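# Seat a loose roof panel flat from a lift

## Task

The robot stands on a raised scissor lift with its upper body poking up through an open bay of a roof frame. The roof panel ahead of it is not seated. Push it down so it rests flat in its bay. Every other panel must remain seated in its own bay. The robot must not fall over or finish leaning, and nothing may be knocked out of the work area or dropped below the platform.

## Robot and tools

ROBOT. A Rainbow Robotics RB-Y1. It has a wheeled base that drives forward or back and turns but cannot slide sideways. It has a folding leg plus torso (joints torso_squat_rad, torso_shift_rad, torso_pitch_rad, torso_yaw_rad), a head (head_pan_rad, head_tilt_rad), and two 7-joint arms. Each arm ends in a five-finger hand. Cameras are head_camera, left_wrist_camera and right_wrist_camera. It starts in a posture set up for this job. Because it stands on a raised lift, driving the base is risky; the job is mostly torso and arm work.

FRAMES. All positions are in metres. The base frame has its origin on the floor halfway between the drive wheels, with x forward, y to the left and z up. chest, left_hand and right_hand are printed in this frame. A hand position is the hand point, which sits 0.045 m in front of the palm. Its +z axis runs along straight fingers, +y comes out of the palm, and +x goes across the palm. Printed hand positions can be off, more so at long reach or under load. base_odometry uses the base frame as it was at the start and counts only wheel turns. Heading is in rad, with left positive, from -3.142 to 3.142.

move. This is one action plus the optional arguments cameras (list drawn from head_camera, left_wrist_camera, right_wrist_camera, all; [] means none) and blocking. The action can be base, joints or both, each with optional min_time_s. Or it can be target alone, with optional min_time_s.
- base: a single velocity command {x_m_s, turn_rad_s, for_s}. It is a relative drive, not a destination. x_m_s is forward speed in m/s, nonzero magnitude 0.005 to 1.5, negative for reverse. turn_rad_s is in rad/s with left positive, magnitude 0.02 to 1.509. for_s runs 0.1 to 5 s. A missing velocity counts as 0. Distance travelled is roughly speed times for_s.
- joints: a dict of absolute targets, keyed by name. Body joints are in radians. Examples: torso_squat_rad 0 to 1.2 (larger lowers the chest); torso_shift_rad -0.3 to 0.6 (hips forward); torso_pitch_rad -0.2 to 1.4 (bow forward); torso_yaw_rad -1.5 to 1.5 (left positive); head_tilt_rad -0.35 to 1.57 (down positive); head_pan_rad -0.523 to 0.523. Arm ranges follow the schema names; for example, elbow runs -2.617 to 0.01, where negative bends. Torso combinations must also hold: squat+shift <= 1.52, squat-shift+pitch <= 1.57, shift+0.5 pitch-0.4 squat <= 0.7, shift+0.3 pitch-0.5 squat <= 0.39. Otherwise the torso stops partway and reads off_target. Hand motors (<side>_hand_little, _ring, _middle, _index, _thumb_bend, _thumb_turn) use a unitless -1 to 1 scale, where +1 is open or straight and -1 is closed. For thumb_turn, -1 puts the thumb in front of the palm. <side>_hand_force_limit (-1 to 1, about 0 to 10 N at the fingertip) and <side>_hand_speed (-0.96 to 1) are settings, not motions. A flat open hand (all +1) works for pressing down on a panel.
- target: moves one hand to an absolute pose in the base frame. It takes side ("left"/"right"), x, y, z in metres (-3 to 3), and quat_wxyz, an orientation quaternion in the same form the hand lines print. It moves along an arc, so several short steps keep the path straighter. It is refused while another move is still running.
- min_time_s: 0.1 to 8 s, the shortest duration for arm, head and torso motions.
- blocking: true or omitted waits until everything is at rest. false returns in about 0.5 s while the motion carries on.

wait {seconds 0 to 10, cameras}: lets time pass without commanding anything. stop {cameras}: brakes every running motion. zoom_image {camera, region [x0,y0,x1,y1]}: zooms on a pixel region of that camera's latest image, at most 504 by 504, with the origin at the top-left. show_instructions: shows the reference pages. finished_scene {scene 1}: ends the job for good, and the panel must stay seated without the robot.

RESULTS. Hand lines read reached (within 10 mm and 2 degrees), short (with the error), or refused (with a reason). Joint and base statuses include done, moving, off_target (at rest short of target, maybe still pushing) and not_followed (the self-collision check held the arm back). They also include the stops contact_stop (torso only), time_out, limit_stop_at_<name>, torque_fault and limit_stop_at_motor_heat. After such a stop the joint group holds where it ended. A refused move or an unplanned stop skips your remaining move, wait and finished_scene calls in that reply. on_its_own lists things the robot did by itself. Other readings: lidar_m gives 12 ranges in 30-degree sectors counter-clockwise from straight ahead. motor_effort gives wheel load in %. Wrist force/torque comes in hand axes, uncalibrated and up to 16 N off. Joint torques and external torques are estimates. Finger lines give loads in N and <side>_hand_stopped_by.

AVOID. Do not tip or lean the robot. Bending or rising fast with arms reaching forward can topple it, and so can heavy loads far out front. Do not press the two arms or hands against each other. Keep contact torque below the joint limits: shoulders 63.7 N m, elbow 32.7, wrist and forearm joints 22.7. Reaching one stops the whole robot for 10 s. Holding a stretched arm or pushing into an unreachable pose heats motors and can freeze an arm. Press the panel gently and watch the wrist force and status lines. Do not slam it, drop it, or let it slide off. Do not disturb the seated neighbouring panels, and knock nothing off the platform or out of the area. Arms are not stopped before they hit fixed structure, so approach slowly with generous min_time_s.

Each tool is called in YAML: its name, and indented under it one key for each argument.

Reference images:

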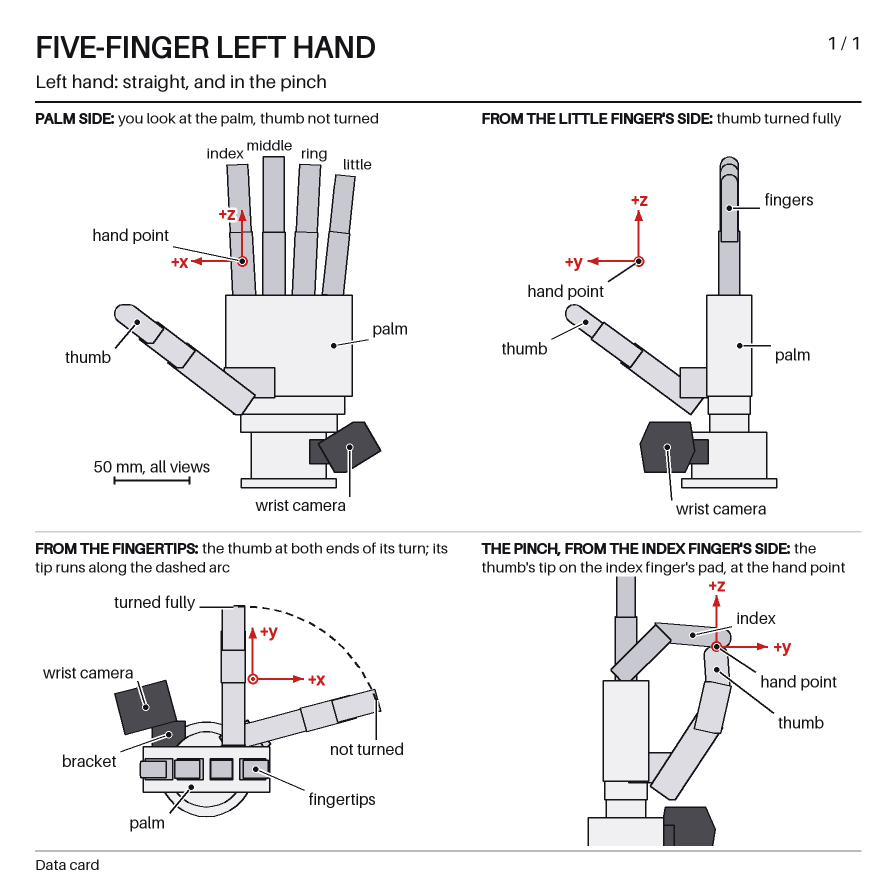

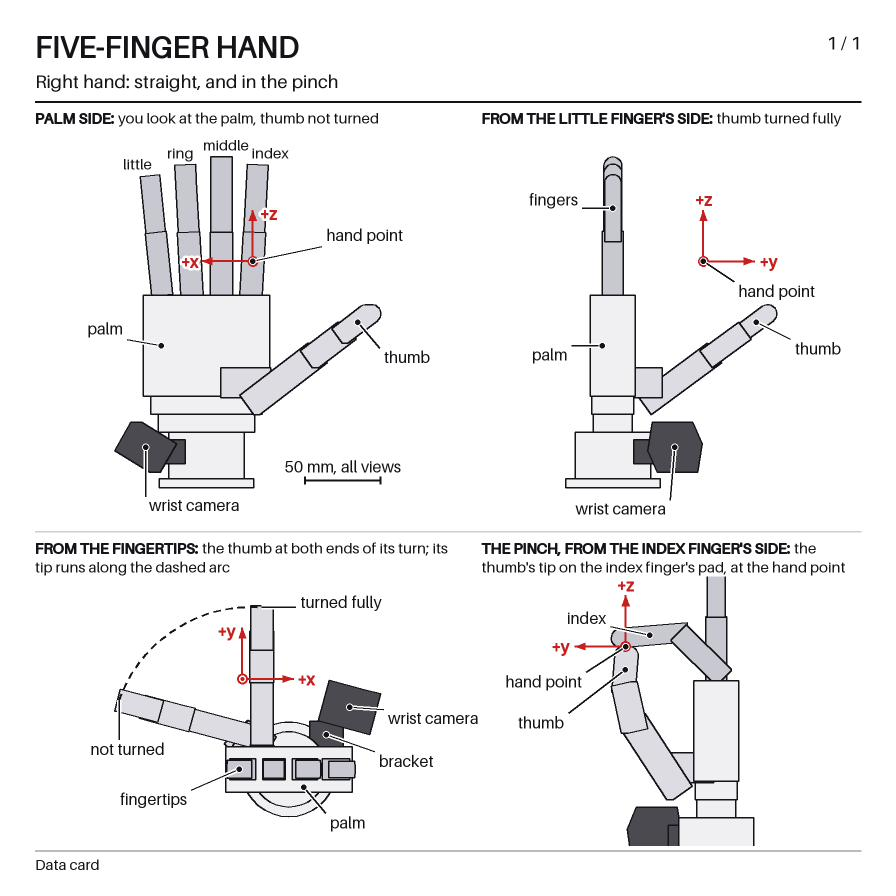

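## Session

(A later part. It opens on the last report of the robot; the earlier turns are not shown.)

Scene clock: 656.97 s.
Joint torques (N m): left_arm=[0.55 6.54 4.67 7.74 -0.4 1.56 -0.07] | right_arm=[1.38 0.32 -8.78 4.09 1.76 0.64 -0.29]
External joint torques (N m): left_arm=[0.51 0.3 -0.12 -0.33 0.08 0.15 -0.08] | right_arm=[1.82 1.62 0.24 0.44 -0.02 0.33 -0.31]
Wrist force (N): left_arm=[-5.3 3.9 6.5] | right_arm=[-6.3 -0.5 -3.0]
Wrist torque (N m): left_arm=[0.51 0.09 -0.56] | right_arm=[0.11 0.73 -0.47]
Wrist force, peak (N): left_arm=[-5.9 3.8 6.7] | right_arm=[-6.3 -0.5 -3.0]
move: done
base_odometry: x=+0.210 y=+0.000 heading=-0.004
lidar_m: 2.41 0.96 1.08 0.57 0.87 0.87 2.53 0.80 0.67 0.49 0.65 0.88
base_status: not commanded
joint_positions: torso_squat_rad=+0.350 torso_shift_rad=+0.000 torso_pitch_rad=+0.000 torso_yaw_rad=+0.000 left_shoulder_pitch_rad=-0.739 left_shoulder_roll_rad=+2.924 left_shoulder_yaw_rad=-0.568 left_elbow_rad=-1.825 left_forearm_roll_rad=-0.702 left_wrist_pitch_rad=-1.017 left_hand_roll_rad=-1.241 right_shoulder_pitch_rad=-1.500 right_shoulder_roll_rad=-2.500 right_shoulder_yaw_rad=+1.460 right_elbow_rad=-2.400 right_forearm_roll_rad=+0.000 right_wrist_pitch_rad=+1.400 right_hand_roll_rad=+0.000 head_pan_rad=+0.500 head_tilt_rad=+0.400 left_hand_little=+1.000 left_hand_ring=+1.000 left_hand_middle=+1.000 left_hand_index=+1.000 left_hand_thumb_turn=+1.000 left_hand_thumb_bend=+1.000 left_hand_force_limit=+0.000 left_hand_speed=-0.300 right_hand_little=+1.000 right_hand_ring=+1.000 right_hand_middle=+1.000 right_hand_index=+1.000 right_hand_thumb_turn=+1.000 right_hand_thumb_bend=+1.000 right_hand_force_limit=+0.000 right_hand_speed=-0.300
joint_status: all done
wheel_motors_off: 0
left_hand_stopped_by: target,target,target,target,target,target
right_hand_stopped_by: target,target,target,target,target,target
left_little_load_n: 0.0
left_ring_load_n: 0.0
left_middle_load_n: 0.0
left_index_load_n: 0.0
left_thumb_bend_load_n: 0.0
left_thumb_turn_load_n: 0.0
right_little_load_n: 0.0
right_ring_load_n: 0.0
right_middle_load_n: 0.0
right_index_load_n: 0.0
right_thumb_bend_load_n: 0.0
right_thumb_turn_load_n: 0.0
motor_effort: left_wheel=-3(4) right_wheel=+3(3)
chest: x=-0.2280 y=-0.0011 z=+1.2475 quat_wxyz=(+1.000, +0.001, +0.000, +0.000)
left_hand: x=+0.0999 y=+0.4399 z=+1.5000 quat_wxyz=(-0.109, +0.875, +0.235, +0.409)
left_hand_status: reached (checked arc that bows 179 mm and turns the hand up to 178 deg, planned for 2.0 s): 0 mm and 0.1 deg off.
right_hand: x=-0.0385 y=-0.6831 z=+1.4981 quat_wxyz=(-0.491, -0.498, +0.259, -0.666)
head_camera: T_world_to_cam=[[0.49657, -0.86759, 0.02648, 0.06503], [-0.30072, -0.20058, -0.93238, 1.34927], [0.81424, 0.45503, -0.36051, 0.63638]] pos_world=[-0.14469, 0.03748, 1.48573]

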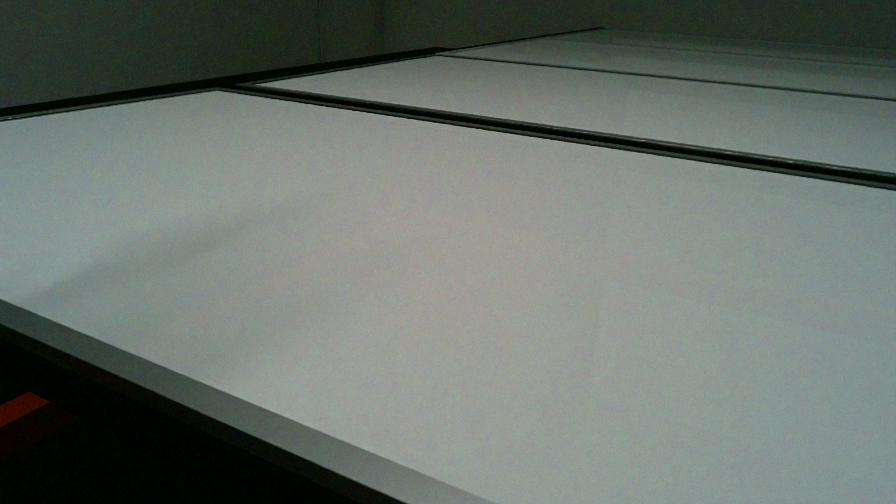

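move:
  base: {"x_m_s":-0.08,"for_s":1.15}

move:
  target: {"side":"left","x":0.10,"y":0.42,"z":1.48,"quat_wxyz":[0,0.866,0,0.5]}
  min_time_s: 1.2

move:
  joints: {"right_shoulder_pitch_rad":-1.184,"right_shoulder_roll_rad":-2.704,"right_shoulder_yaw_rad":0.788,"right_elbow_rad":-2.003,"right_forearm_roll_rad":0.673,"right_wrist_pitch_rad":-0.878,"right_hand_roll_rad":1.631}
  min_time_s: 2

move:
  target: {"side":"left","x":0.09,"y":0.45,"z":1.38,"quat_wxyz":[0.391,-0.666,0.544,-0.327]}
  min_time_s: 2

move:
  target: {"side":"right","x":0.09,"y":-0.34,"z":1.38,"quat_wxyz":[0.3536,-0.6124,0.6124,-0.3536]}
  min_time_s: 2
  cameras: ["head_camera"]

Scene clock: 659.30 s.
Joint torques (N m): left_arm=[0.08 6.2 4.44 7.61 -0.44 1.59 0] | right_arm=[1.11 -0.51 -8.53 4.1 1.84 0.6 -0.19]
External joint torques (N m): left_arm=[0.04 -0.05 -0.35 -0.45 0.04 0.19 -0.02] | right_arm=[1.55 0.79 0.5 0.45 0.06 0.29 -0.21]
Wrist force (N): left_arm=[-6.1 4.1 6.4] | right_arm=[-6.1 -0.5 -2.8]
Wrist torque (N m): left_arm=[0.52 0.24 -0.60] | right_arm=[0.10 0.69 -0.49]
Wrist force, peak (N): left_arm=[-6.1 4.0 6.7] | right_arm=[-6.2 -0.6 -3.5]
move: done
base_odometry: x=+0.116 y=+0.000 heading=-0.005
lidar_m: 2.40 1.02 0.61 0.58 0.79 1.37 2.56 0.73 0.67 0.64 0.48 0.88
base_status: done (sent for 1.17 of 1.17 s)
joint_positions: torso_squat_rad=+0.350 torso_shift_rad=+0.000 torso_pitch_rad=+0.000 torso_yaw_rad=+0.000 left_shoulder_pitch_rad=-0.739 left_shoulder_roll_rad=+2.924 left_shoulder_yaw_rad=-0.568 left_elbow_rad=-1.825 left_forearm_roll_rad=-0.702 left_wrist_pitch_rad=-1.017 left_hand_roll_rad=-1.241 right_shoulder_pitch_rad=-1.500 right_shoulder_roll_rad=-2.500 right_shoulder_yaw_rad=+1.460 right_elbow_rad=-2.400 right_forearm_roll_rad=+0.000 right_wrist_pitch_rad=+1.400 right_hand_roll_rad=+0.000 head_pan_rad=+0.500 head_tilt_rad=+0.400 left_hand_little=+1.000 left_hand_ring=+1.000 left_hand_middle=+1.000 left_hand_index=+1.000 left_hand_thumb_turn=+1.000 left_hand_thumb_bend=+1.000 left_hand_force_limit=+0.000 left_hand_speed=-0.300 right_hand_little=+1.000 right_hand_ring=+1.000 right_hand_middle=+1.000 right_hand_index=+1.000 right_hand_thumb_turn=+1.000 right_hand_thumb_bend=+1.000 right_hand_force_limit=+0.000 right_hand_speed=-0.300
joint_status: not commanded
wheel_motors_off: 0
left_hand_stopped_by: target,target,target,target,target,target
right_hand_stopped_by: target,target,target,target,target,target
left_little_load_n: 0.0
left_ring_load_n: 0.0
left_middle_load_n: 0.0
left_index_load_n: 0.0
left_thumb_bend_load_n: 0.0
left_thumb_turn_load_n: 0.0
right_little_load_n: 0.0
right_ring_load_n: 0.0
right_middle_load_n: 0.0
right_index_load_n: 0.0
right_thumb_bend_load_n: 0.0
right_thumb_turn_load_n: 0.0
motor_effort: left_wheel=-7(28) right_wheel=+10(27)
chest: x=-0.2280 y=-0.0011 z=+1.2475 quat_wxyz=(+1.000, +0.001, +0.000, +0.000)
left_hand: x=+0.0999 y=+0.4399 z=+1.4999 quat_wxyz=(-0.109, +0.875, +0.235, +0.409)
right_hand: x=-0.0384 y=-0.6830 z=+1.4981 quat_wxyz=(-0.491, -0.498, +0.259, -0.666)
pictures: none

Scene clock: 660.83 s.
Joint torques (N m): left_arm=[-0.15 4.42 7.13 5.49 0.68 1.83 -0.16] | right_arm=[1.19 -0.44 -8.57 4.17 1.76 0.53 -0.23]
External joint torques (N m): left_arm=[-0.87 0.21 -0.98 0.2 0.39 0.18 -0.18] | right_arm=[1.63 0.85 0.46 0.52 -0.02 0.22 -0.25]
Wrist force (N): left_arm=[-6.2 3.7 5.7] | right_arm=[-5.7 -0.6 -3.2]
Wrist torque (N m): left_arm=[0.49 0.20 -0.60] | right_arm=[0.09 0.64 -0.44]
Wrist force, peak (N): left_arm=[-6.2 3.6 6.8] | right_arm=[-6.3 -0.5 -3.4]
move: done
base_odometry: x=+0.116 y=+0.000 heading=-0.005
lidar_m: 2.40 1.04 0.60 0.60 0.78 1.35 2.57 0.73 0.66 0.63 0.49 0.89
base_status: not commanded
joint_positions: torso_squat_rad=+0.350 torso_shift_rad=+0.000 torso_pitch_rad=+0.000 torso_yaw_rad=+0.000 left_shoulder_pitch_rad=-1.254 left_shoulder_roll_rad=+2.610 left_shoulder_yaw_rad=-0.925 left_elbow_rad=-1.808 left_forearm_roll_rad=-0.692 left_wrist_pitch_rad=-0.967 left_hand_roll_rad=-1.795 right_shoulder_pitch_rad=-1.500 right_shoulder_roll_rad=-2.500 right_shoulder_yaw_rad=+1.460 right_elbow_rad=-2.400 right_forearm_roll_rad=+0.000 right_wrist_pitch_rad=+1.400 right_hand_roll_rad=+0.000 head_pan_rad=+0.500 head_tilt_rad=+0.400 left_hand_little=+1.000 left_hand_ring=+1.000 left_hand_middle=+1.000 left_hand_index=+1.000 left_hand_thumb_turn=+1.000 left_hand_thumb_bend=+1.000 left_hand_force_limit=+0.000 left_hand_speed=-0.300 right_hand_little=+1.000 right_hand_ring=+1.000 right_hand_middle=+1.000 right_hand_index=+1.000 right_hand_thumb_turn=+1.000 right_hand_thumb_bend=+1.000 right_hand_force_limit=+0.000 right_hand_speed=-0.300
joint_status: all done
wheel_motors_off: 0
left_hand_stopped_by: target,target,target,target,target,target
right_hand_stopped_by: target,target,target,target,target,target
left_little_load_n: 0.0
left_ring_load_n: 0.0
left_middle_load_n: 0.0
left_index_load_n: 0.0
left_thumb_bend_load_n: 0.0
left_thumb_turn_load_n: 0.0
right_little_load_n: 0.0
right_ring_load_n: 0.0
right_middle_load_n: 0.0
right_index_load_n: 0.0
right_thumb_bend_load_n: 0.0
right_thumb_turn_load_n: 0.0
motor_effort: left_wheel=-8(8) right_wheel=+9(10)
chest: x=-0.2280 y=-0.0011 z=+1.2475 quat_wxyz=(+1.000, +0.001, +0.000, +0.000)
left_hand: x=+0.1000 y=+0.4199 z=+1.4798 quat_wxyz=(+0.000, +0.866, +0.000, +0.500)
left_hand_status: reached (checked arc that bows 13 mm and turns the hand up to 32 deg, planned for 1.2 s): 0 mm and 0.0 deg off.
right_hand: x=-0.0384 y=-0.6830 z=+1.4981 quat_wxyz=(-0.491, -0.498, +0.259, -0.666)
pictures: none

Scene clock: 663.13 s.
Joint torques (N m): left_arm=[-0.2 4.57 7.19 5.3 0.8 1.88 -0.22] | right_arm=[3.21 -4.27 -7.29 7.33 -0.42 1.9 -0.27]
External joint torques (N m): left_arm=[-0.91 0.36 -0.93 0.01 0.51 0.23 -0.25] | right_arm=[1.54 -0.3 -0.47 0.55 -0.13 0.14 -0.25]
Wrist force (N): left_arm=[-6.2 4.1 5.5] | right_arm=[4.4 0.4 1.6]
Wrist torque (N m): left_arm=[0.58 0.18 -0.62] | right_arm=[-0.07 -0.27 0.35]
Wrist force, peak (N): left_arm=[-6.6 3.7 5.9] | right_arm=[-6.5 -1.0 -3.2]
move: done
base_odometry: x=+0.116 y=+0.000 heading=-0.005
lidar_m: 2.41 1.02 0.60 0.60 0.78 1.36 2.56 0.72 0.66 0.63 0.47 0.87
base_status: not commanded
joint_positions: torso_squat_rad=+0.350 torso_shift_rad=+0.000 torso_pitch_rad=+0.000 torso_yaw_rad=+0.000 left_shoulder_pitch_rad=-1.254 left_shoulder_roll_rad=+2.610 left_shoulder_yaw_rad=-0.925 left_elbow_rad=-1.808 left_forearm_roll_rad=-0.692 left_wrist_pitch_rad=-0.967 left_hand_roll_rad=-1.795 right_shoulder_pitch_rad=-1.184 right_shoulder_roll_rad=-2.704 right_shoulder_yaw_rad=+0.788 right_elbow_rad=-2.003 right_forearm_roll_rad=+0.673 right_wrist_pitch_rad=-0.878 right_hand_roll_rad=+1.631 head_pan_rad=+0.500 head_tilt_rad=+0.400 left_hand_little=+1.000 left_hand_ring=+1.000 left_hand_middle=+1.000 left_hand_index=+1.000 left_hand_thumb_turn=+1.000 left_hand_thumb_bend=+1.000 left_hand_force_limit=+0.000 left_hand_speed=-0.300 right_hand_little=+1.000 right_hand_ring=+1.000 right_hand_middle=+1.000 right_hand_index=+1.000 right_hand_thumb_turn=+1.000 right_hand_thumb_bend=+1.000 right_hand_force_limit=+0.000 right_hand_speed=-0.300
joint_status: all done
wheel_motors_off: 0
left_hand_stopped_by: target,target,target,target,target,target
right_hand_stopped_by: target,target,target,target,target,target
left_little_load_n: 0.0
left_ring_load_n: 0.0
left_middle_load_n: 0.0
left_index_load_n: 0.0
left_thumb_bend_load_n: -0.5
left_thumb_turn_load_n: -0.5
right_little_load_n: 0.0
right_ring_load_n: 0.0
right_middle_load_n: 0.0
right_index_load_n: 0.0
right_thumb_bend_load_n: 0.0
right_thumb_turn_load_n: 0.0
motor_effort: left_wheel=-7(8) right_wheel=+9(10)
chest: x=-0.2280 y=-0.0011 z=+1.2475 quat_wxyz=(+1.000, +0.001, +0.000, +0.000)
left_hand: x=+0.1000 y=+0.4199 z=+1.4799 quat_wxyz=(+0.000, +0.866, +0.000, +0.500)
right_hand: x=+0.1000 y=-0.3598 z=+1.4798 quat_wxyz=(-0.500, +0.002, -0.866, -0.001)
pictures: none

Scene clock: 665.47 s.
Joint torques (N m): left_arm=[-2.89 -4.3 6.45 2.85 -0.9 1.34 -0.32] | right_arm=[3.34 -4.33 -7.41 7.28 -0.46 1.81 -0.34]
External joint torques (N m): left_arm=[-1.29 -0.38 -1.41 -0.84 -0.16 -0.22 -0.32] | right_arm=[1.67 -0.37 -0.6 0.5 -0.17 0.05 -0.32]
Wrist force (N): left_arm=[-1.1 8.7 5.4] | right_arm=[4.6 0.5 1.7]
Wrist torque (N m): left_arm=[0.88 -0.20 -0.50] | right_arm=[-0.08 -0.31 0.39]
Wrist force, peak (N): left_arm=[-1.7 9.3 5.3] | right_arm=[4.8 0.4 1.6]
move: done
base_odometry: x=+0.116 y=+0.000 heading=-0.005
lidar_m: 2.42 1.03 0.60 0.60 0.78 1.37 2.56 0.72 0.67 0.64 0.48 0.88
base_status: not commanded
joint_positions: torso_squat_rad=+0.350 torso_shift_rad=+0.000 torso_pitch_rad=+0.000 torso_yaw_rad=+0.000 left_shoulder_pitch_rad=-1.872 left_shoulder_roll_rad=+2.375 left_shoulder_yaw_rad=-1.156 left_elbow_rad=-2.011 left_forearm_roll_rad=-1.405 left_wrist_pitch_rad=-1.210 left_hand_roll_rad=-2.705 right_shoulder_pitch_rad=-1.184 right_shoulder_roll_rad=-2.704 right_shoulder_yaw_rad=+0.788 right_elbow_rad=-2.003 right_forearm_roll_rad=+0.673 right_wrist_pitch_rad=-0.878 right_hand_roll_rad=+1.631 head_pan_rad=+0.500 head_tilt_rad=+0.400 left_hand_little=+1.000 left_hand_ring=+1.000 left_hand_middle=+1.000 left_hand_index=+1.000 left_hand_thumb_turn=+1.000 left_hand_thumb_bend=+1.000 left_hand_force_limit=+0.000 left_hand_speed=-0.300 right_hand_little=+1.000 right_hand_ring=+1.000 right_hand_middle=+1.000 right_hand_index=+1.000 right_hand_thumb_turn=+1.000 right_hand_thumb_bend=+1.000 right_hand_force_limit=+0.000 right_hand_speed=-0.300
joint_status: all done
wheel_motors_off: 0
left_hand_stopped_by: target,target,target,target,target,target
right_hand_stopped_by: target,target,target,target,target,target
left_little_load_n: 0.0
left_ring_load_n: 0.0
left_middle_load_n: 0.0
left_index_load_n: 0.0
left_thumb_bend_load_n: 0.0
left_thumb_turn_load_n: 0.0
right_little_load_n: 0.0
right_ring_load_n: 0.0
right_middle_load_n: 0.0
right_index_load_n: 0.0
right_thumb_bend_load_n: 0.0
right_thumb_turn_load_n: 0.0
motor_effort: left_wheel=-7(8) right_wheel=+10(10)
chest: x=-0.2280 y=-0.0011 z=+1.2475 quat_wxyz=(+1.000, +0.001, +0.000, +0.000)
left_hand: x=+0.0901 y=+0.4497 z=+1.3800 quat_wxyz=(-0.395, +0.670, -0.539, +0.324)
left_hand_status: reached (checked arc that bows 25 mm and turns the hand up to 84 deg, planned for 2.0 s): 0 mm and 0.9 deg off.
right_hand: x=+0.1000 y=-0.3598 z=+1.4798 quat_wxyz=(-0.500, +0.002, -0.866, -0.001)
pictures: none

Scene clock: 667.80 s.
Joint torques (N m): left_arm=[-3.03 -4.51 6.34 2.94 -0.83 1.3 -0.38] | right_arm=[-2.37 -1.16 -7.88 6.31 0.51 1.34 -0.21]
External joint torques (N m): left_arm=[-1.44 -0.59 -1.52 -0.75 -0.09 -0.25 -0.38] | right_arm=[-1.61 1.82 -1.19 -0.37 0.06 -0.24 -0.2]
Wrist force (N): left_arm=[-1.3 9.0 5.3] | right_arm=[-1.0 5.3 1.3]
Wrist torque (N m): left_arm=[0.96 -0.17 -0.49] | right_arm=[0.29 0.22 0.19]
Wrist force, peak (N): left_arm=[-1.5 9.2 5.5] | right_arm=[-1.1 5.7 1.6]
move: done
base_odometry: x=+0.116 y=+0.000 heading=-0.005
lidar_m: 2.40 1.02 0.60 0.60 0.78 1.36 2.55 0.72 0.67 0.63 0.47 0.87
base_status: not commanded
joint_positions: torso_squat_rad=+0.350 torso_shift_rad=+0.000 torso_pitch_rad=+0.000 torso_yaw_rad=+0.000 left_shoulder_pitch_rad=-1.872 left_shoulder_roll_rad=+2.375 left_shoulder_yaw_rad=-1.156 left_elbow_rad=-2.011 left_forearm_roll_rad=-1.405 left_wrist_pitch_rad=-1.210 left_hand_roll_rad=-2.705 right_shoulder_pitch_rad=-1.348 right_shoulder_roll_rad=-2.454 right_shoulder_yaw_rad=+0.714 right_elbow_rad=-2.165 right_forearm_roll_rad=+1.105 right_wrist_pitch_rad=-0.951 right_hand_roll_rad=+2.702 head_pan_rad=+0.500 head_tilt_rad=+0.400 left_hand_little=+1.000 left_hand_ring=+1.000 left_hand_middle=+1.000 left_hand_index=+1.000 left_hand_thumb_turn=+1.000 left_hand_thumb_bend=+1.000 left_hand_force_limit=+0.000 left_hand_speed=-0.300 right_hand_little=+1.000 right_hand_ring=+1.000 right_hand_middle=+1.000 right_hand_index=+1.000 right_hand_thumb_turn=+1.000 right_hand_thumb_bend=+1.000 right_hand_force_limit=+0.000 right_hand_speed=-0.300
joint_status: all done
wheel_motors_off: 0
left_hand_stopped_by: target,target,target,target,target,target
right_hand_stopped_by: target,target,target,target,target,target
left_little_load_n: 0.0
left_ring_load_n: 0.0
left_middle_load_n: 0.0
left_index_load_n: 0.0
left_thumb_bend_load_n: 0.0
left_thumb_turn_load_n: -0.5
right_little_load_n: 0.0
right_ring_load_n: 0.0
right_middle_load_n: 0.0
right_index_load_n: 0.0
right_thumb_bend_load_n: 0.0
right_thumb_turn_load_n: 0.0
motor_effort: left_wheel=-7(7) right_wheel=+10(10)
chest: x=-0.2280 y=-0.0011 z=+1.2475 quat_wxyz=(+1.000, +0.001, +0.000, +0.000)
left_hand: x=+0.0901 y=+0.4497 z=+1.3800 quat_wxyz=(-0.395, +0.670, -0.539, +0.324)
right_hand: x=+0.0899 y=-0.3400 z=+1.3799 quat_wxyz=(-0.354, +0.612, -0.612, +0.354)
right_hand_status: reached (checked arc that bows 17 mm and turns the hand up to 90 deg, planned for 2.0 s): 0 mm and 0.1 deg off.
head_camera: T_world_to_cam=[[0.49657, -0.86759, 0.02648, 0.06516], [-0.30072, -0.20058, -0.93238, 1.34926], [0.81424, 0.45503, -0.36051, 0.63641]] pos_world=[-0.14479, 0.03758, 1.48573]

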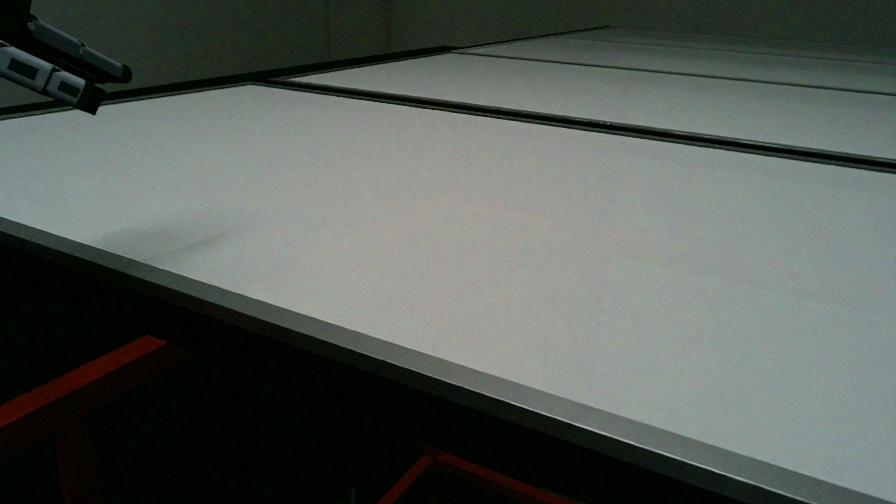

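move:
  joints: {"left_hand_speed": -0.3, "right_hand_speed": -0.3, "left_hand_little": -1, "left_hand_ring": -1, "left_hand_middle": -1, "left_hand_index": -1, "right_hand_little": -1, "right_hand_ring": -1, "right_hand_middle": -1, "right_hand_index": -1, "left_hand_thumb_turn": 1, "left_hand_thumb_bend": 1, "right_hand_thumb_turn": 1, "right_hand_thumb_bend": 1}
  cameras: ["head_camera"]

Scene clock: 670.20 s.
Joint torques (N m): left_arm=[-2.96 -4.52 6.39 2.81 -0.87 1.34 -0.32] | right_arm=[-2.3 -1.23 -7.82 6.17 0.48 1.4 -0.2]
External joint torques (N m): left_arm=[-1.39 -0.6 -1.45 -0.87 -0.14 -0.19 -0.32] | right_arm=[-1.56 1.74 -1.15 -0.48 0.03 -0.15 -0.19]
Wrist force (N): left_arm=[-1.2 9.0 5.2] | right_arm=[-0.6 5.4 1.6]
Wrist torque (N m): left_arm=[0.99 -0.21 -0.51] | right_arm=[0.29 0.12 0.21]
Wrist force, peak (N): left_arm=[-1.4 9.4 5.8] | right_arm=[-0.8 5.8 1.4]
move: done
base_odometry: x=+0.116 y=+0.000 heading=-0.005
lidar_m: 2.41 1.04 0.60 0.60 0.78 1.37 2.54 0.72 0.68 0.64 0.49 0.88
base_status: not commanded
joint_positions: torso_squat_rad=+0.350 torso_shift_rad=+0.000 torso_pitch_rad=+0.000 torso_yaw_rad=+0.000 left_shoulder_pitch_rad=-1.872 left_shoulder_roll_rad=+2.375 left_shoulder_yaw_rad=-1.156 left_elbow_rad=-2.011 left_forearm_roll_rad=-1.405 left_wrist_pitch_rad=-1.210 left_hand_roll_rad=-2.705 right_shoulder_pitch_rad=-1.348 right_shoulder_roll_rad=-2.454 right_shoulder_yaw_rad=+0.714 right_elbow_rad=-2.165 right_forearm_roll_rad=+1.105 right_wrist_pitch_rad=-0.951 right_hand_roll_rad=+2.702 head_pan_rad=+0.500 head_tilt_rad=+0.400 left_hand_little=-1.000 left_hand_ring=-1.000 left_hand_middle=-1.000 left_hand_index=-1.000 left_hand_thumb_turn=+1.000 left_hand_thumb_bend=+1.000 left_hand_force_limit=+0.000 left_hand_speed=-0.300 right_hand_little=-1.000 right_hand_ring=-1.000 right_hand_middle=-1.000 right_hand_index=-1.000 right_hand_thumb_turn=+1.000 right_hand_thumb_bend=+1.000 right_hand_force_limit=+0.000 right_hand_speed=-0.300
joint_status: all done
wheel_motors_off: 0
left_hand_stopped_by: target,target,target,target,target,target
right_hand_stopped_by: target,target,target,target,target,target
left_little_load_n: 0.0
left_ring_load_n: 0.0
left_middle_load_n: 0.0
left_index_load_n: 0.0
left_thumb_bend_load_n: 0.0
left_thumb_turn_load_n: 0.0
right_little_load_n: 0.0
right_ring_load_n: 0.0
right_middle_load_n: 0.0
right_index_load_n: 0.0
right_thumb_bend_load_n: 0.0
right_thumb_turn_load_n: -0.5
motor_effort: left_wheel=-7(7) right_wheel=+10(10)
chest: x=-0.2280 y=-0.0011 z=+1.2475 quat_wxyz=(+1.000, +0.001, +0.000, +0.000)
left_hand: x=+0.0901 y=+0.4497 z=+1.3800 quat_wxyz=(-0.395, +0.670, -0.539, +0.324)
right_hand: x=+0.0899 y=-0.3400 z=+1.3799 quat_wxyz=(-0.354, +0.612, -0.612, +0.354)
head_camera: T_world_to_cam=[[0.49657, -0.86759, 0.02648, 0.06516], [-0.30072, -0.20058, -0.93238, 1.34926], [0.81424, 0.45503, -0.36051, 0.63641]] pos_world=[-0.14479, 0.03758, 1.48573]

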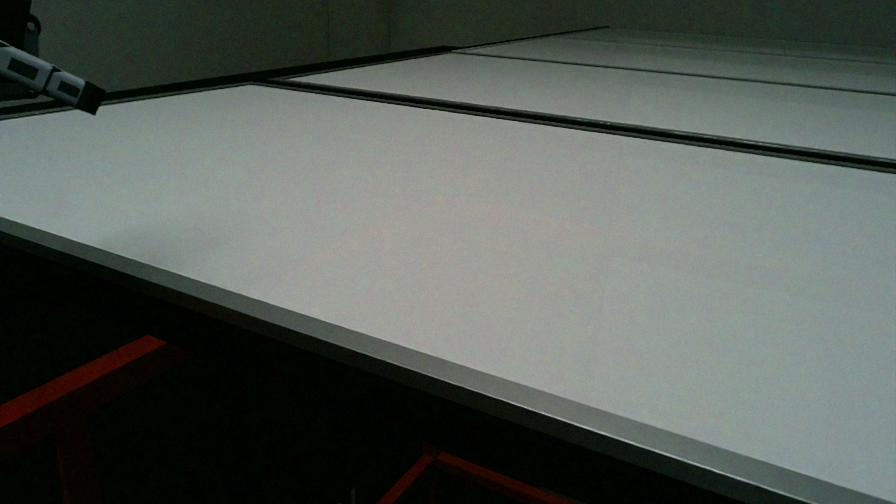

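move:
  joints: {"left_shoulder_pitch_rad": -2.292, "left_shoulder_roll_rad": 2.599, "left_shoulder_yaw_rad": -1.866, "left_elbow_rad": -2.280, "left_forearm_roll_rad": -1.775, "left_wrist_pitch_rad": -1.031, "left_hand_roll_rad": -2.680, "right_shoulder_pitch_rad": -1.232, "right_shoulder_roll_rad": -2.467, "right_shoulder_yaw_rad": 1.046, "right_elbow_rad": -2.589, "right_forearm_roll_rad": 1.832, "right_wrist_pitch_rad": -0.548, "right_hand_roll_rad": 2.111}
  min_time_s: 4
  cameras: ["head_camera"]

Scene clock: 674.70 s.
Joint torques (N m): left_arm=[-3.39 -9.16 7.58 0.37 -0.94 1.85 -0.08] | right_arm=[0.16 -5.6 -6.3 4.96 0.75 1.38 -0.31]
External joint torques (N m): left_arm=[-1.5 0.66 -1.55 -0.85 -0.23 0.34 -0.09] | right_arm=[1.82 -1.28 0.57 -0.81 0.07 0.51 -0.31]
Wrist force (N): left_arm=[-1.4 9.1 5.1] | right_arm=[-0.6 5.5 2.0]
Wrist torque (N m): left_arm=[0.99 -0.16 -0.41] | right_arm=[0.26 0.11 0.05]
Wrist force, peak (N): left_arm=[-1.2 9.3 5.7] | right_arm=[-1.2 6.1 1.6]
move: done
base_odometry: x=+0.116 y=+0.000 heading=-0.005
lidar_m: 2.42 1.04 0.60 0.61 0.78 1.38 2.55 0.71 0.66 0.63 0.49 0.89
base_status: not commanded
joint_positions: torso_squat_rad=+0.350 torso_shift_rad=+0.000 torso_pitch_rad=+0.000 torso_yaw_rad=+0.000 left_shoulder_pitch_rad=-2.292 left_shoulder_roll_rad=+2.599 left_shoulder_yaw_rad=-1.866 left_elbow_rad=-2.280 left_forearm_roll_rad=-1.775 left_wrist_pitch_rad=-1.031 left_hand_roll_rad=-2.680 right_shoulder_pitch_rad=-1.232 right_shoulder_roll_rad=-2.467 right_shoulder_yaw_rad=+1.046 right_elbow_rad=-2.589 right_forearm_roll_rad=+1.832 right_wrist_pitch_rad=-0.548 right_hand_roll_rad=+2.111 head_pan_rad=+0.500 head_tilt_rad=+0.400 left_hand_little=-1.000 left_hand_ring=-1.000 left_hand_middle=-1.000 left_hand_index=-1.000 left_hand_thumb_turn=+1.000 left_hand_thumb_bend=+1.000 left_hand_force_limit=+0.000 left_hand_speed=-0.300 right_hand_little=-1.000 right_hand_ring=-1.000 right_hand_middle=-1.000 right_hand_index=-1.000 right_hand_thumb_turn=+1.000 right_hand_thumb_bend=+1.000 right_hand_force_limit=+0.000 right_hand_speed=-0.300
joint_status: all done
wheel_motors_off: 0
left_hand_stopped_by: target,target,target,target,target,target
right_hand_stopped_by: target,target,target,target,target,target
left_little_load_n: 0.0
left_ring_load_n: 0.0
left_middle_load_n: 0.0
left_index_load_n: 0.0
left_thumb_bend_load_n: 0.0
left_thumb_turn_load_n: -0.5
right_little_load_n: 0.0
right_ring_load_n: 0.0
right_middle_load_n: 0.0
right_index_load_n: 0.0
right_thumb_bend_load_n: 0.0
right_thumb_turn_load_n: 0.0
motor_effort: left_wheel=-7(8) right_wheel=+10(10)
chest: x=-0.2280 y=-0.0011 z=+1.2475 quat_wxyz=(+1.000, +0.001, +0.000, +0.000)
left_hand: x=+0.1099 y=+0.4600 z=+1.2400 quat_wxyz=(-0.392, +0.666, -0.544, +0.327)
right_hand: x=+0.1106 y=-0.3103 z=+1.2411 quat_wxyz=(-0.356, +0.613, -0.611, +0.352)
head_camera: T_world_to_cam=[[0.49657, -0.86759, 0.02648, 0.06516], [-0.30072, -0.20058, -0.93238, 1.34926], [0.81424, 0.45503, -0.36051, 0.63641]] pos_world=[-0.14479, 0.03758, 1.48573]

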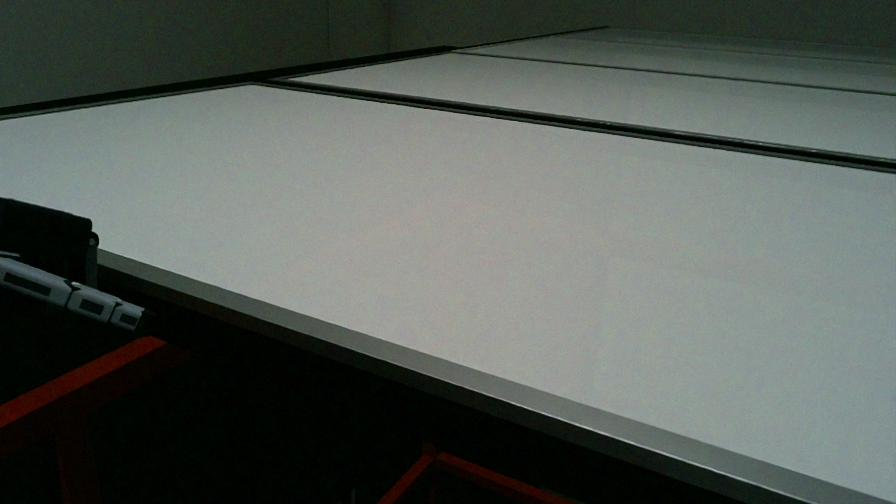

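move:
  base: {"x_m_s": 0.02, "for_s": 1.0}
  cameras: ["head_camera"]

move:
  base: {"x_m_s": 0.02, "for_s": 0.5}
  cameras: ["head_camera"]

Scene clock: 676.70 s.
Joint torques (N m): left_arm=[-3.35 -9.24 7.8 0.46 -0.85 1.75 -0.07] | right_arm=[-0.04 -5.25 -6.38 5.27 0.79 1.27 -0.37]
External joint torques (N m): left_arm=[-1.46 0.58 -1.32 -0.75 -0.14 0.24 -0.08] | right_arm=[1.62 -0.93 0.49 -0.5 0.11 0.39 -0.37]
Wrist force (N): left_arm=[-1.2 8.8 5.8] | right_arm=[-0.2 5.3 2.1]
Wrist torque (N m): left_arm=[0.91 -0.16 -0.39] | right_arm=[0.24 0.04 0.09]
Wrist force, peak (N): left_arm=[-1.1 9.4 5.8] | right_arm=[-0.7 5.9 1.9]
move: done
base_odometry: x=+0.136 y=+0.000 heading=-0.005
lidar_m: 2.40 1.02 1.08 0.60 0.80 1.39 2.55 0.74 0.67 0.64 0.48 0.88
base_status: done (sent for 1 of 1 s)
joint_positions: torso_squat_rad=+0.350 torso_shift_rad=+0.000 torso_pitch_rad=+0.000 torso_yaw_rad=+0.000 left_shoulder_pitch_rad=-2.292 left_shoulder_roll_rad=+2.599 left_shoulder_yaw_rad=-1.866 left_elbow_rad=-2.280 left_forearm_roll_rad=-1.775 left_wrist_pitch_rad=-1.031 left_hand_roll_rad=-2.680 right_shoulder_pitch_rad=-1.232 right_shoulder_roll_rad=-2.467 right_shoulder_yaw_rad=+1.046 right_elbow_rad=-2.589 right_forearm_roll_rad=+1.832 right_wrist_pitch_rad=-0.548 right_hand_roll_rad=+2.111 head_pan_rad=+0.500 head_tilt_rad=+0.400 left_hand_little=-1.000 left_hand_ring=-1.000 left_hand_middle=-1.000 left_hand_index=-1.000 left_hand_thumb_turn=+1.000 left_hand_thumb_bend=+1.000 left_hand_force_limit=+0.000 left_hand_speed=-0.300 right_hand_little=-1.000 right_hand_ring=-1.000 right_hand_middle=-1.000 right_hand_index=-1.000 right_hand_thumb_turn=+1.000 right_hand_thumb_bend=+1.000 right_hand_force_limit=+0.000 right_hand_speed=-0.300
joint_status: not commanded
wheel_motors_off: 0
left_hand_stopped_by: target,target,target,target,target,target
right_hand_stopped_by: target,target,target,target,target,target
left_little_load_n: 0.0
left_ring_load_n: 0.0
left_middle_load_n: 0.0
left_index_load_n: 0.0
left_thumb_bend_load_n: 0.5
left_thumb_turn_load_n: 0.0
right_little_load_n: 0.0
right_ring_load_n: 0.0
right_middle_load_n: 0.0
right_index_load_n: 0.0
right_thumb_bend_load_n: 0.0
right_thumb_turn_load_n: -0.5
motor_effort: left_wheel=-3(8) right_wheel=+3(29)
chest: x=-0.2280 y=-0.0011 z=+1.2475 quat_wxyz=(+1.000, +0.001, +0.000, +0.000)
left_hand: x=+0.1099 y=+0.4600 z=+1.2399 quat_wxyz=(-0.391, +0.666, -0.544, +0.327)
right_hand: x=+0.1106 y=-0.3104 z=+1.2411 quat_wxyz=(-0.355, +0.613, -0.611, +0.352)
head_camera: T_world_to_cam=[[0.49656, -0.8676, 0.02643, 0.06518], [-0.30082, -0.20058, -0.93235, 1.34923], [0.81421, 0.45502, -0.36059, 0.63646]] pos_world=[-0.14469, 0.03758, 1.48573]

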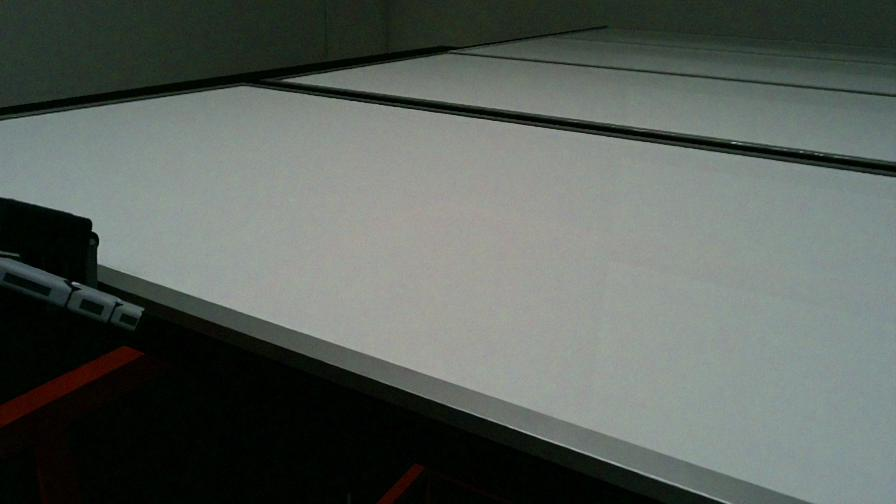

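Scene clock: 677.73 s.
Joint torques (N m): left_arm=[-3.21 -10.06 7.64 0.42 -0.86 1.95 -0.01] | right_arm=[0.11 -4.93 -6.16 5.16 0.81 1.26 -0.39]
External joint torques (N m): left_arm=[-1.32 -0.24 -1.49 -0.79 -0.14 0.44 -0.01] | right_arm=[1.77 -0.61 0.71 -0.61 0.13 0.38 -0.39]
Wrist force (N): left_arm=[-1.5 9.0 4.6] | right_arm=[-0.9 5.6 1.9]
Wrist torque (N m): left_arm=[0.95 -0.16 -0.39] | right_arm=[0.29 0.17 0.03]
Wrist force, peak (N): left_arm=[-2.7 13.0 -1.5] | right_arm=[-1.0 5.8 1.9]
move: done
base_odometry: x=+0.146 y=+0.000 heading=-0.005
lidar_m: 2.40 1.01 1.07 0.58 0.80 1.39 2.57 0.76 0.67 0.51 0.48 0.88
base_status: done (sent for 0.5 of 0.5 s)
joint_positions: torso_squat_rad=+0.350 torso_shift_rad=+0.000 torso_pitch_rad=+0.000 torso_yaw_rad=+0.000 left_shoulder_pitch_rad=-2.292 left_shoulder_roll_rad=+2.599 left_shoulder_yaw_rad=-1.866 left_elbow_rad=-2.280 left_forearm_roll_rad=-1.775 left_wrist_pitch_rad=-1.031 left_hand_roll_rad=-2.680 right_shoulder_pitch_rad=-1.232 right_shoulder_roll_rad=-2.467 right_shoulder_yaw_rad=+1.046 right_elbow_rad=-2.589 right_forearm_roll_rad=+1.832 right_wrist_pitch_rad=-0.548 right_hand_roll_rad=+2.111 head_pan_rad=+0.500 head_tilt_rad=+0.400 left_hand_little=-1.000 left_hand_ring=-1.000 left_hand_middle=-1.000 left_hand_index=-1.000 left_hand_thumb_turn=+1.000 left_hand_thumb_bend=+1.000 left_hand_force_limit=+0.000 left_hand_speed=-0.300 right_hand_little=-1.000 right_hand_ring=-1.000 right_hand_middle=-1.000 right_hand_index=-1.000 right_hand_thumb_turn=+1.000 right_hand_thumb_bend=+1.000 right_hand_force_limit=+0.000 right_hand_speed=-0.300
joint_status: not commanded
wheel_motors_off: 0
left_hand_stopped_by: target,target,target,target,target,target
right_hand_stopped_by: target,target,target,target,target,target
left_little_load_n: 0.0
left_ring_load_n: 0.0
left_middle_load_n: 0.5
left_index_load_n: 0.0
left_thumb_bend_load_n: 0.0
left_thumb_turn_load_n: 0.0
right_little_load_n: 0.0
right_ring_load_n: 0.0
right_middle_load_n: 0.0
right_index_load_n: 0.5
right_thumb_bend_load_n: 0.0
right_thumb_turn_load_n: 0.0
motor_effort: left_wheel=-3(7) right_wheel=+1(25)
chest: x=-0.2280 y=-0.0011 z=+1.2475 quat_wxyz=(+1.000, +0.001, +0.000, +0.000)
left_hand: x=+0.1098 y=+0.4600 z=+1.2399 quat_wxyz=(-0.392, +0.666, -0.544, +0.327)
right_hand: x=+0.1106 y=-0.3104 z=+1.2411 quat_wxyz=(-0.355, +0.613, -0.611, +0.352)
head_camera: T_world_to_cam=[[0.49664, -0.86755, 0.02645, 0.06522], [-0.30071, -0.20057, -0.93239, 1.34927], [0.8142, 0.45511, -0.36049, 0.63638]] pos_world=[-0.1448, 0.03758, 1.48573]

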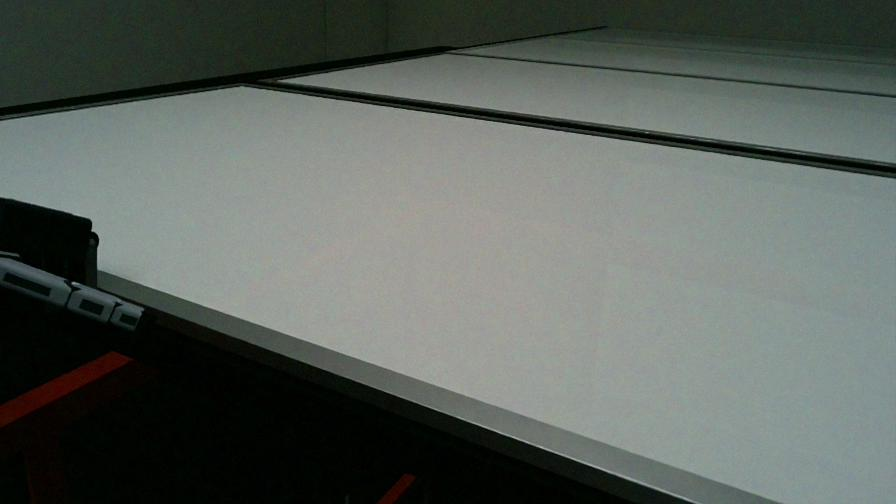

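move:
  base: {"x_m_s": 0.02, "for_s": 0.25}
  cameras: []

move:
  base: {"x_m_s": 0.02, "for_s": 0.25}
  cameras: ["head_camera"]

Scene clock: 678.57 s.
Joint torques (N m): left_arm=[-3.32 -10.17 7.66 0.5 -0.81 2.05 -0.04] | right_arm=[0.08 -5.11 -6.18 5.24 0.77 1.2 -0.35]
External joint torques (N m): left_arm=[-1.43 -0.35 -1.47 -0.71 -0.1 0.55 -0.05] | right_arm=[1.74 -0.78 0.69 -0.53 0.09 0.32 -0.35]
Wrist force (N): left_arm=[-1.8 9.5 3.3] | right_arm=[-0.7 5.7 1.8]
Wrist torque (N m): left_arm=[1.05 -0.16 -0.43] | right_arm=[0.33 0.15 0.06]
Wrist force, peak (N): left_arm=[-3.3 11.5 -4.2] | right_arm=[-0.5 5.9 1.9]
move: done
base_odometry: x=+0.152 y=+0.000 heading=-0.005
lidar_m: 2.39 1.01 1.09 0.59 0.81 0.82 2.57 0.76 0.67 0.49 0.48 0.86
base_status: done (sent for 0.27 of 0.27 s)
joint_positions: torso_squat_rad=+0.350 torso_shift_rad=+0.000 torso_pitch_rad=+0.000 torso_yaw_rad=+0.000 left_shoulder_pitch_rad=-2.292 left_shoulder_roll_rad=+2.599 left_shoulder_yaw_rad=-1.866 left_elbow_rad=-2.280 left_forearm_roll_rad=-1.775 left_wrist_pitch_rad=-1.031 left_hand_roll_rad=-2.680 right_shoulder_pitch_rad=-1.232 right_shoulder_roll_rad=-2.467 right_shoulder_yaw_rad=+1.046 right_elbow_rad=-2.589 right_forearm_roll_rad=+1.832 right_wrist_pitch_rad=-0.548 right_hand_roll_rad=+2.111 head_pan_rad=+0.500 head_tilt_rad=+0.400 left_hand_little=-1.000 left_hand_ring=-1.000 left_hand_middle=-1.000 left_hand_index=-1.000 left_hand_thumb_turn=+1.000 left_hand_thumb_bend=+1.000 left_hand_force_limit=+0.000 left_hand_speed=-0.300 right_hand_little=-1.000 right_hand_ring=-1.000 right_hand_middle=-1.000 right_hand_index=-1.000 right_hand_thumb_turn=+1.000 right_hand_thumb_bend=+1.000 right_hand_force_limit=+0.000 right_hand_speed=-0.300
joint_status: not commanded
wheel_motors_off: 0
left_hand_stopped_by: target,target,target,target,target,target
right_hand_stopped_by: target,target,target,target,target,target
left_little_load_n: 0.0
left_ring_load_n: 0.0
left_middle_load_n: 0.0
left_index_load_n: -0.5
left_thumb_bend_load_n: 0.0
left_thumb_turn_load_n: 0.0
right_little_load_n: 0.0
right_ring_load_n: 0.0
right_middle_load_n: 0.0
right_index_load_n: 0.0
right_thumb_bend_load_n: 0.0
right_thumb_turn_load_n: 0.0
motor_effort: left_wheel=-3(10) right_wheel=-1(27)
chest: x=-0.2281 y=-0.0011 z=+1.2475 quat_wxyz=(+1.000, +0.001, +0.000, +0.000)
left_hand: x=+0.1097 y=+0.4601 z=+1.2400 quat_wxyz=(-0.392, +0.666, -0.544, +0.327)
right_hand: x=+0.1106 y=-0.3104 z=+1.2411 quat_wxyz=(-0.356, +0.613, -0.611, +0.352)

Scene clock: 679.37 s.
Joint torques (N m): left_arm=[-3.25 -10.47 7.83 0.5 -0.65 2.08 -0.07] | right_arm=[0.04 -5.19 -6.04 5.33 0.81 1.29 -0.27]
External joint torques (N m): left_arm=[-1.36 -0.65 -1.3 -0.71 0.06 0.58 -0.07] | right_arm=[1.7 -0.87 0.83 -0.44 0.14 0.41 -0.26]
Wrist force (N): left_arm=[-2.3 9.8 1.8] | right_arm=[-0.7 5.5 1.8]
Wrist torque (N m): left_arm=[1.06 -0.14 -0.42] | right_arm=[0.29 0.12 0.06]
Wrist force, peak (N): left_arm=[-4.2 12.1 -3.0] | right_arm=[-0.4 5.9 1.7]
move: done
base_odometry: x=+0.157 y=+0.000 heading=-0.006
lidar_m: 2.40 0.99 1.08 0.58 0.81 0.82 2.55 0.76 0.66 0.48 0.50 0.88
base_status: done (sent for 0.27 of 0.27 s)
joint_positions: torso_squat_rad=+0.350 torso_shift_rad=+0.000 torso_pitch_rad=+0.000 torso_yaw_rad=+0.000 left_shoulder_pitch_rad=-2.292 left_shoulder_roll_rad=+2.599 left_shoulder_yaw_rad=-1.866 left_elbow_rad=-2.280 left_forearm_roll_rad=-1.775 left_wrist_pitch_rad=-1.031 left_hand_roll_rad=-2.680 right_shoulder_pitch_rad=-1.232 right_shoulder_roll_rad=-2.467 right_shoulder_yaw_rad=+1.046 right_elbow_rad=-2.589 right_forearm_roll_rad=+1.832 right_wrist_pitch_rad=-0.548 right_hand_roll_rad=+2.111 head_pan_rad=+0.500 head_tilt_rad=+0.400 left_hand_little=-1.000 left_hand_ring=-1.000 left_hand_middle=-1.000 left_hand_index=-1.000 left_hand_thumb_turn=+1.000 left_hand_thumb_bend=+1.000 left_hand_force_limit=+0.000 left_hand_speed=-0.300 right_hand_little=-1.000 right_hand_ring=-1.000 right_hand_middle=-1.000 right_hand_index=-1.000 right_hand_thumb_turn=+1.000 right_hand_thumb_bend=+1.000 right_hand_force_limit=+0.000 right_hand_speed=-0.300
joint_status: not commanded
wheel_motors_off: 0
left_hand_stopped_by: target,target,target,target,target,target
right_hand_stopped_by: target,target,target,target,target,target
left_little_load_n: 0.0
left_ring_load_n: 0.0
left_middle_load_n: 0.0
left_index_load_n: -1.5
left_thumb_bend_load_n: 0.0
left_thumb_turn_load_n: 0.0
right_little_load_n: 0.0
right_ring_load_n: 0.0
right_middle_load_n: 0.0
right_index_load_n: 0.0
right_thumb_bend_load_n: 0.0
right_thumb_turn_load_n: 0.0
motor_effort: left_wheel=-2(12) right_wheel=-2(25)
chest: x=-0.2281 y=-0.0011 z=+1.2475 quat_wxyz=(+1.000, +0.001, +0.000, +0.000)
left_hand: x=+0.1097 y=+0.4601 z=+1.2400 quat_wxyz=(-0.392, +0.666, -0.544, +0.327)
right_hand: x=+0.1105 y=-0.3104 z=+1.2411 quat_wxyz=(-0.356, +0.613, -0.611, +0.352)
head_camera: T_world_to_cam=[[0.49666, -0.86754, 0.02649, 0.0652], [-0.30061, -0.20057, -0.93242, 1.34931], [0.81423, 0.45513, -0.3604, 0.63634]] pos_world=[-0.14489, 0.03758, 1.48573]

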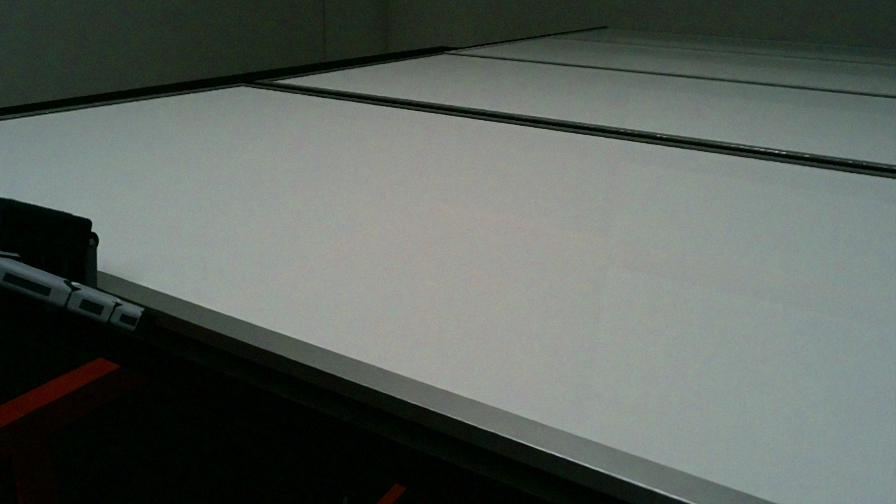

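zoom_image:
  camera: "head_camera"
  region: [740, 130, 860, 200]

zoom_image:
  camera: "head_camera"
  region: [200, 60, 320, 130]

move:
  joints: {"head_pan_rad": -0.5}
  cameras: ["head_camera"]

Scaled by 4.200 from the camera's image (finer frame: 1280x720).

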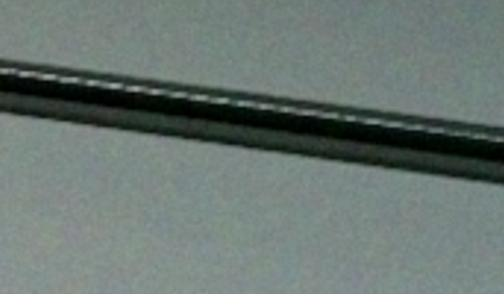

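Scaled by 4.200 from the camera's image (finer frame: 1280x720).

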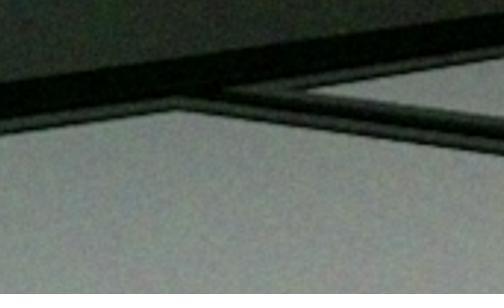

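Scene clock: 682.00 s.
Joint torques (N m): left_arm=[-3.18 -10.45 7.88 0.51 -0.64 2.08 -0.05] | right_arm=[-0.02 -4.87 -6.1 5.34 0.78 1.23 -0.38]
External joint torques (N m): left_arm=[-1.29 -0.63 -1.24 -0.7 0.08 0.58 -0.06] | right_arm=[1.65 -0.55 0.77 -0.43 0.1 0.35 -0.38]
Wrist force (N): left_arm=[-2.6 10.2 2.5] | right_arm=[-0.5 5.7 2.1]
Wrist torque (N m): left_arm=[1.09 -0.15 -0.45] | right_arm=[0.29 0.11 0.06]
Wrist force, peak (N): left_arm=[-2.6 10.2 2.5] | right_arm=[-0.7 5.8 2.3]
move: done
base_odometry: x=+0.157 y=+0.000 heading=-0.006
lidar_m: 2.39 1.00 1.07 0.58 0.80 0.83 2.56 0.76 0.67 0.49 0.51 0.88
base_status: not commanded
joint_positions: torso_squat_rad=+0.350 torso_shift_rad=+0.000 torso_pitch_rad=+0.000 torso_yaw_rad=+0.000 left_shoulder_pitch_rad=-2.292 left_shoulder_roll_rad=+2.599 left_shoulder_yaw_rad=-1.866 left_elbow_rad=-2.280 left_forearm_roll_rad=-1.775 left_wrist_pitch_rad=-1.031 left_hand_roll_rad=-2.680 right_shoulder_pitch_rad=-1.232 right_shoulder_roll_rad=-2.467 right_shoulder_yaw_rad=+1.046 right_elbow_rad=-2.589 right_forearm_roll_rad=+1.832 right_wrist_pitch_rad=-0.548 right_hand_roll_rad=+2.111 head_pan_rad=-0.500 head_tilt_rad=+0.400 left_hand_little=-1.000 left_hand_ring=-1.000 left_hand_middle=-1.000 left_hand_index=-1.000 left_hand_thumb_turn=+1.000 left_hand_thumb_bend=+1.000 left_hand_force_limit=+0.000 left_hand_speed=-0.300 right_hand_little=-1.000 right_hand_ring=-1.000 right_hand_middle=-1.000 right_hand_index=-1.000 right_hand_thumb_turn=+1.000 right_hand_thumb_bend=+1.000 right_hand_force_limit=+0.000 right_hand_speed=-0.300
joint_status: all done
wheel_motors_off: 0
left_hand_stopped_by: target,target,target,target,target,target
right_hand_stopped_by: target,target,target,target,target,target
left_little_load_n: 0.0
left_ring_load_n: 0.5
left_middle_load_n: 0.0
left_index_load_n: -1.0
left_thumb_bend_load_n: 0.0
left_thumb_turn_load_n: -0.5
right_little_load_n: 0.0
right_ring_load_n: 0.0
right_middle_load_n: 0.0
right_index_load_n: 0.0
right_thumb_bend_load_n: 0.0
right_thumb_turn_load_n: 0.0
motor_effort: left_wheel=-3(3) right_wheel=-2(2)
chest: x=-0.2281 y=-0.0011 z=+1.2475 quat_wxyz=(+1.000, +0.001, +0.000, +0.000)
left_hand: x=+0.1097 y=+0.4601 z=+1.2400 quat_wxyz=(-0.392, +0.666, -0.544, +0.327)
right_hand: x=+0.1105 y=-0.3104 z=+1.2411 quat_wxyz=(-0.356, +0.613, -0.611, +0.352)
head_camera: T_world_to_cam=[[-0.46153, -0.88674, 0.02634, -0.13209], [-0.33229, 0.14527, -0.93192, 1.34253], [0.82254, -0.43886, -0.3617, 0.6387]] pos_world=[-0.14021, -0.03186, 1.48563]

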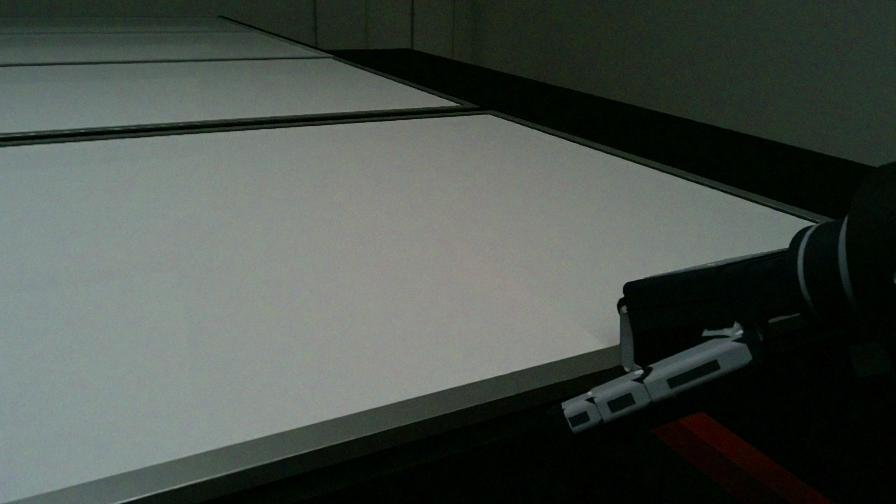

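zoom_image:
  camera: "head_camera"
  region: [520, 280, 780, 480]

zoom_image:
  camera: "head_camera"
  region: [380, 70, 520, 150]

Scaled by 1.938 from the camera's image (finer frame: 1280x720).

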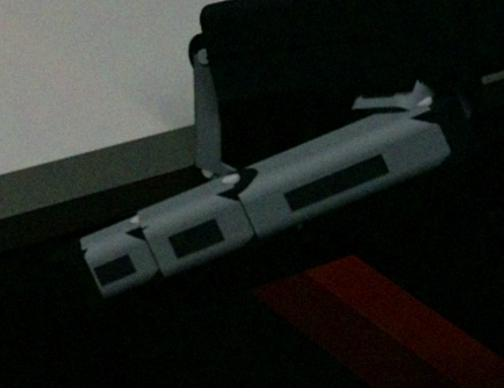

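Scaled by 3.600 from the camera's image (finer frame: 1280x720).

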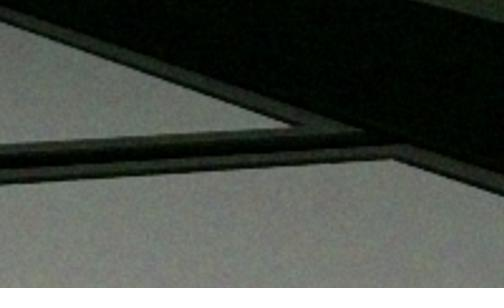

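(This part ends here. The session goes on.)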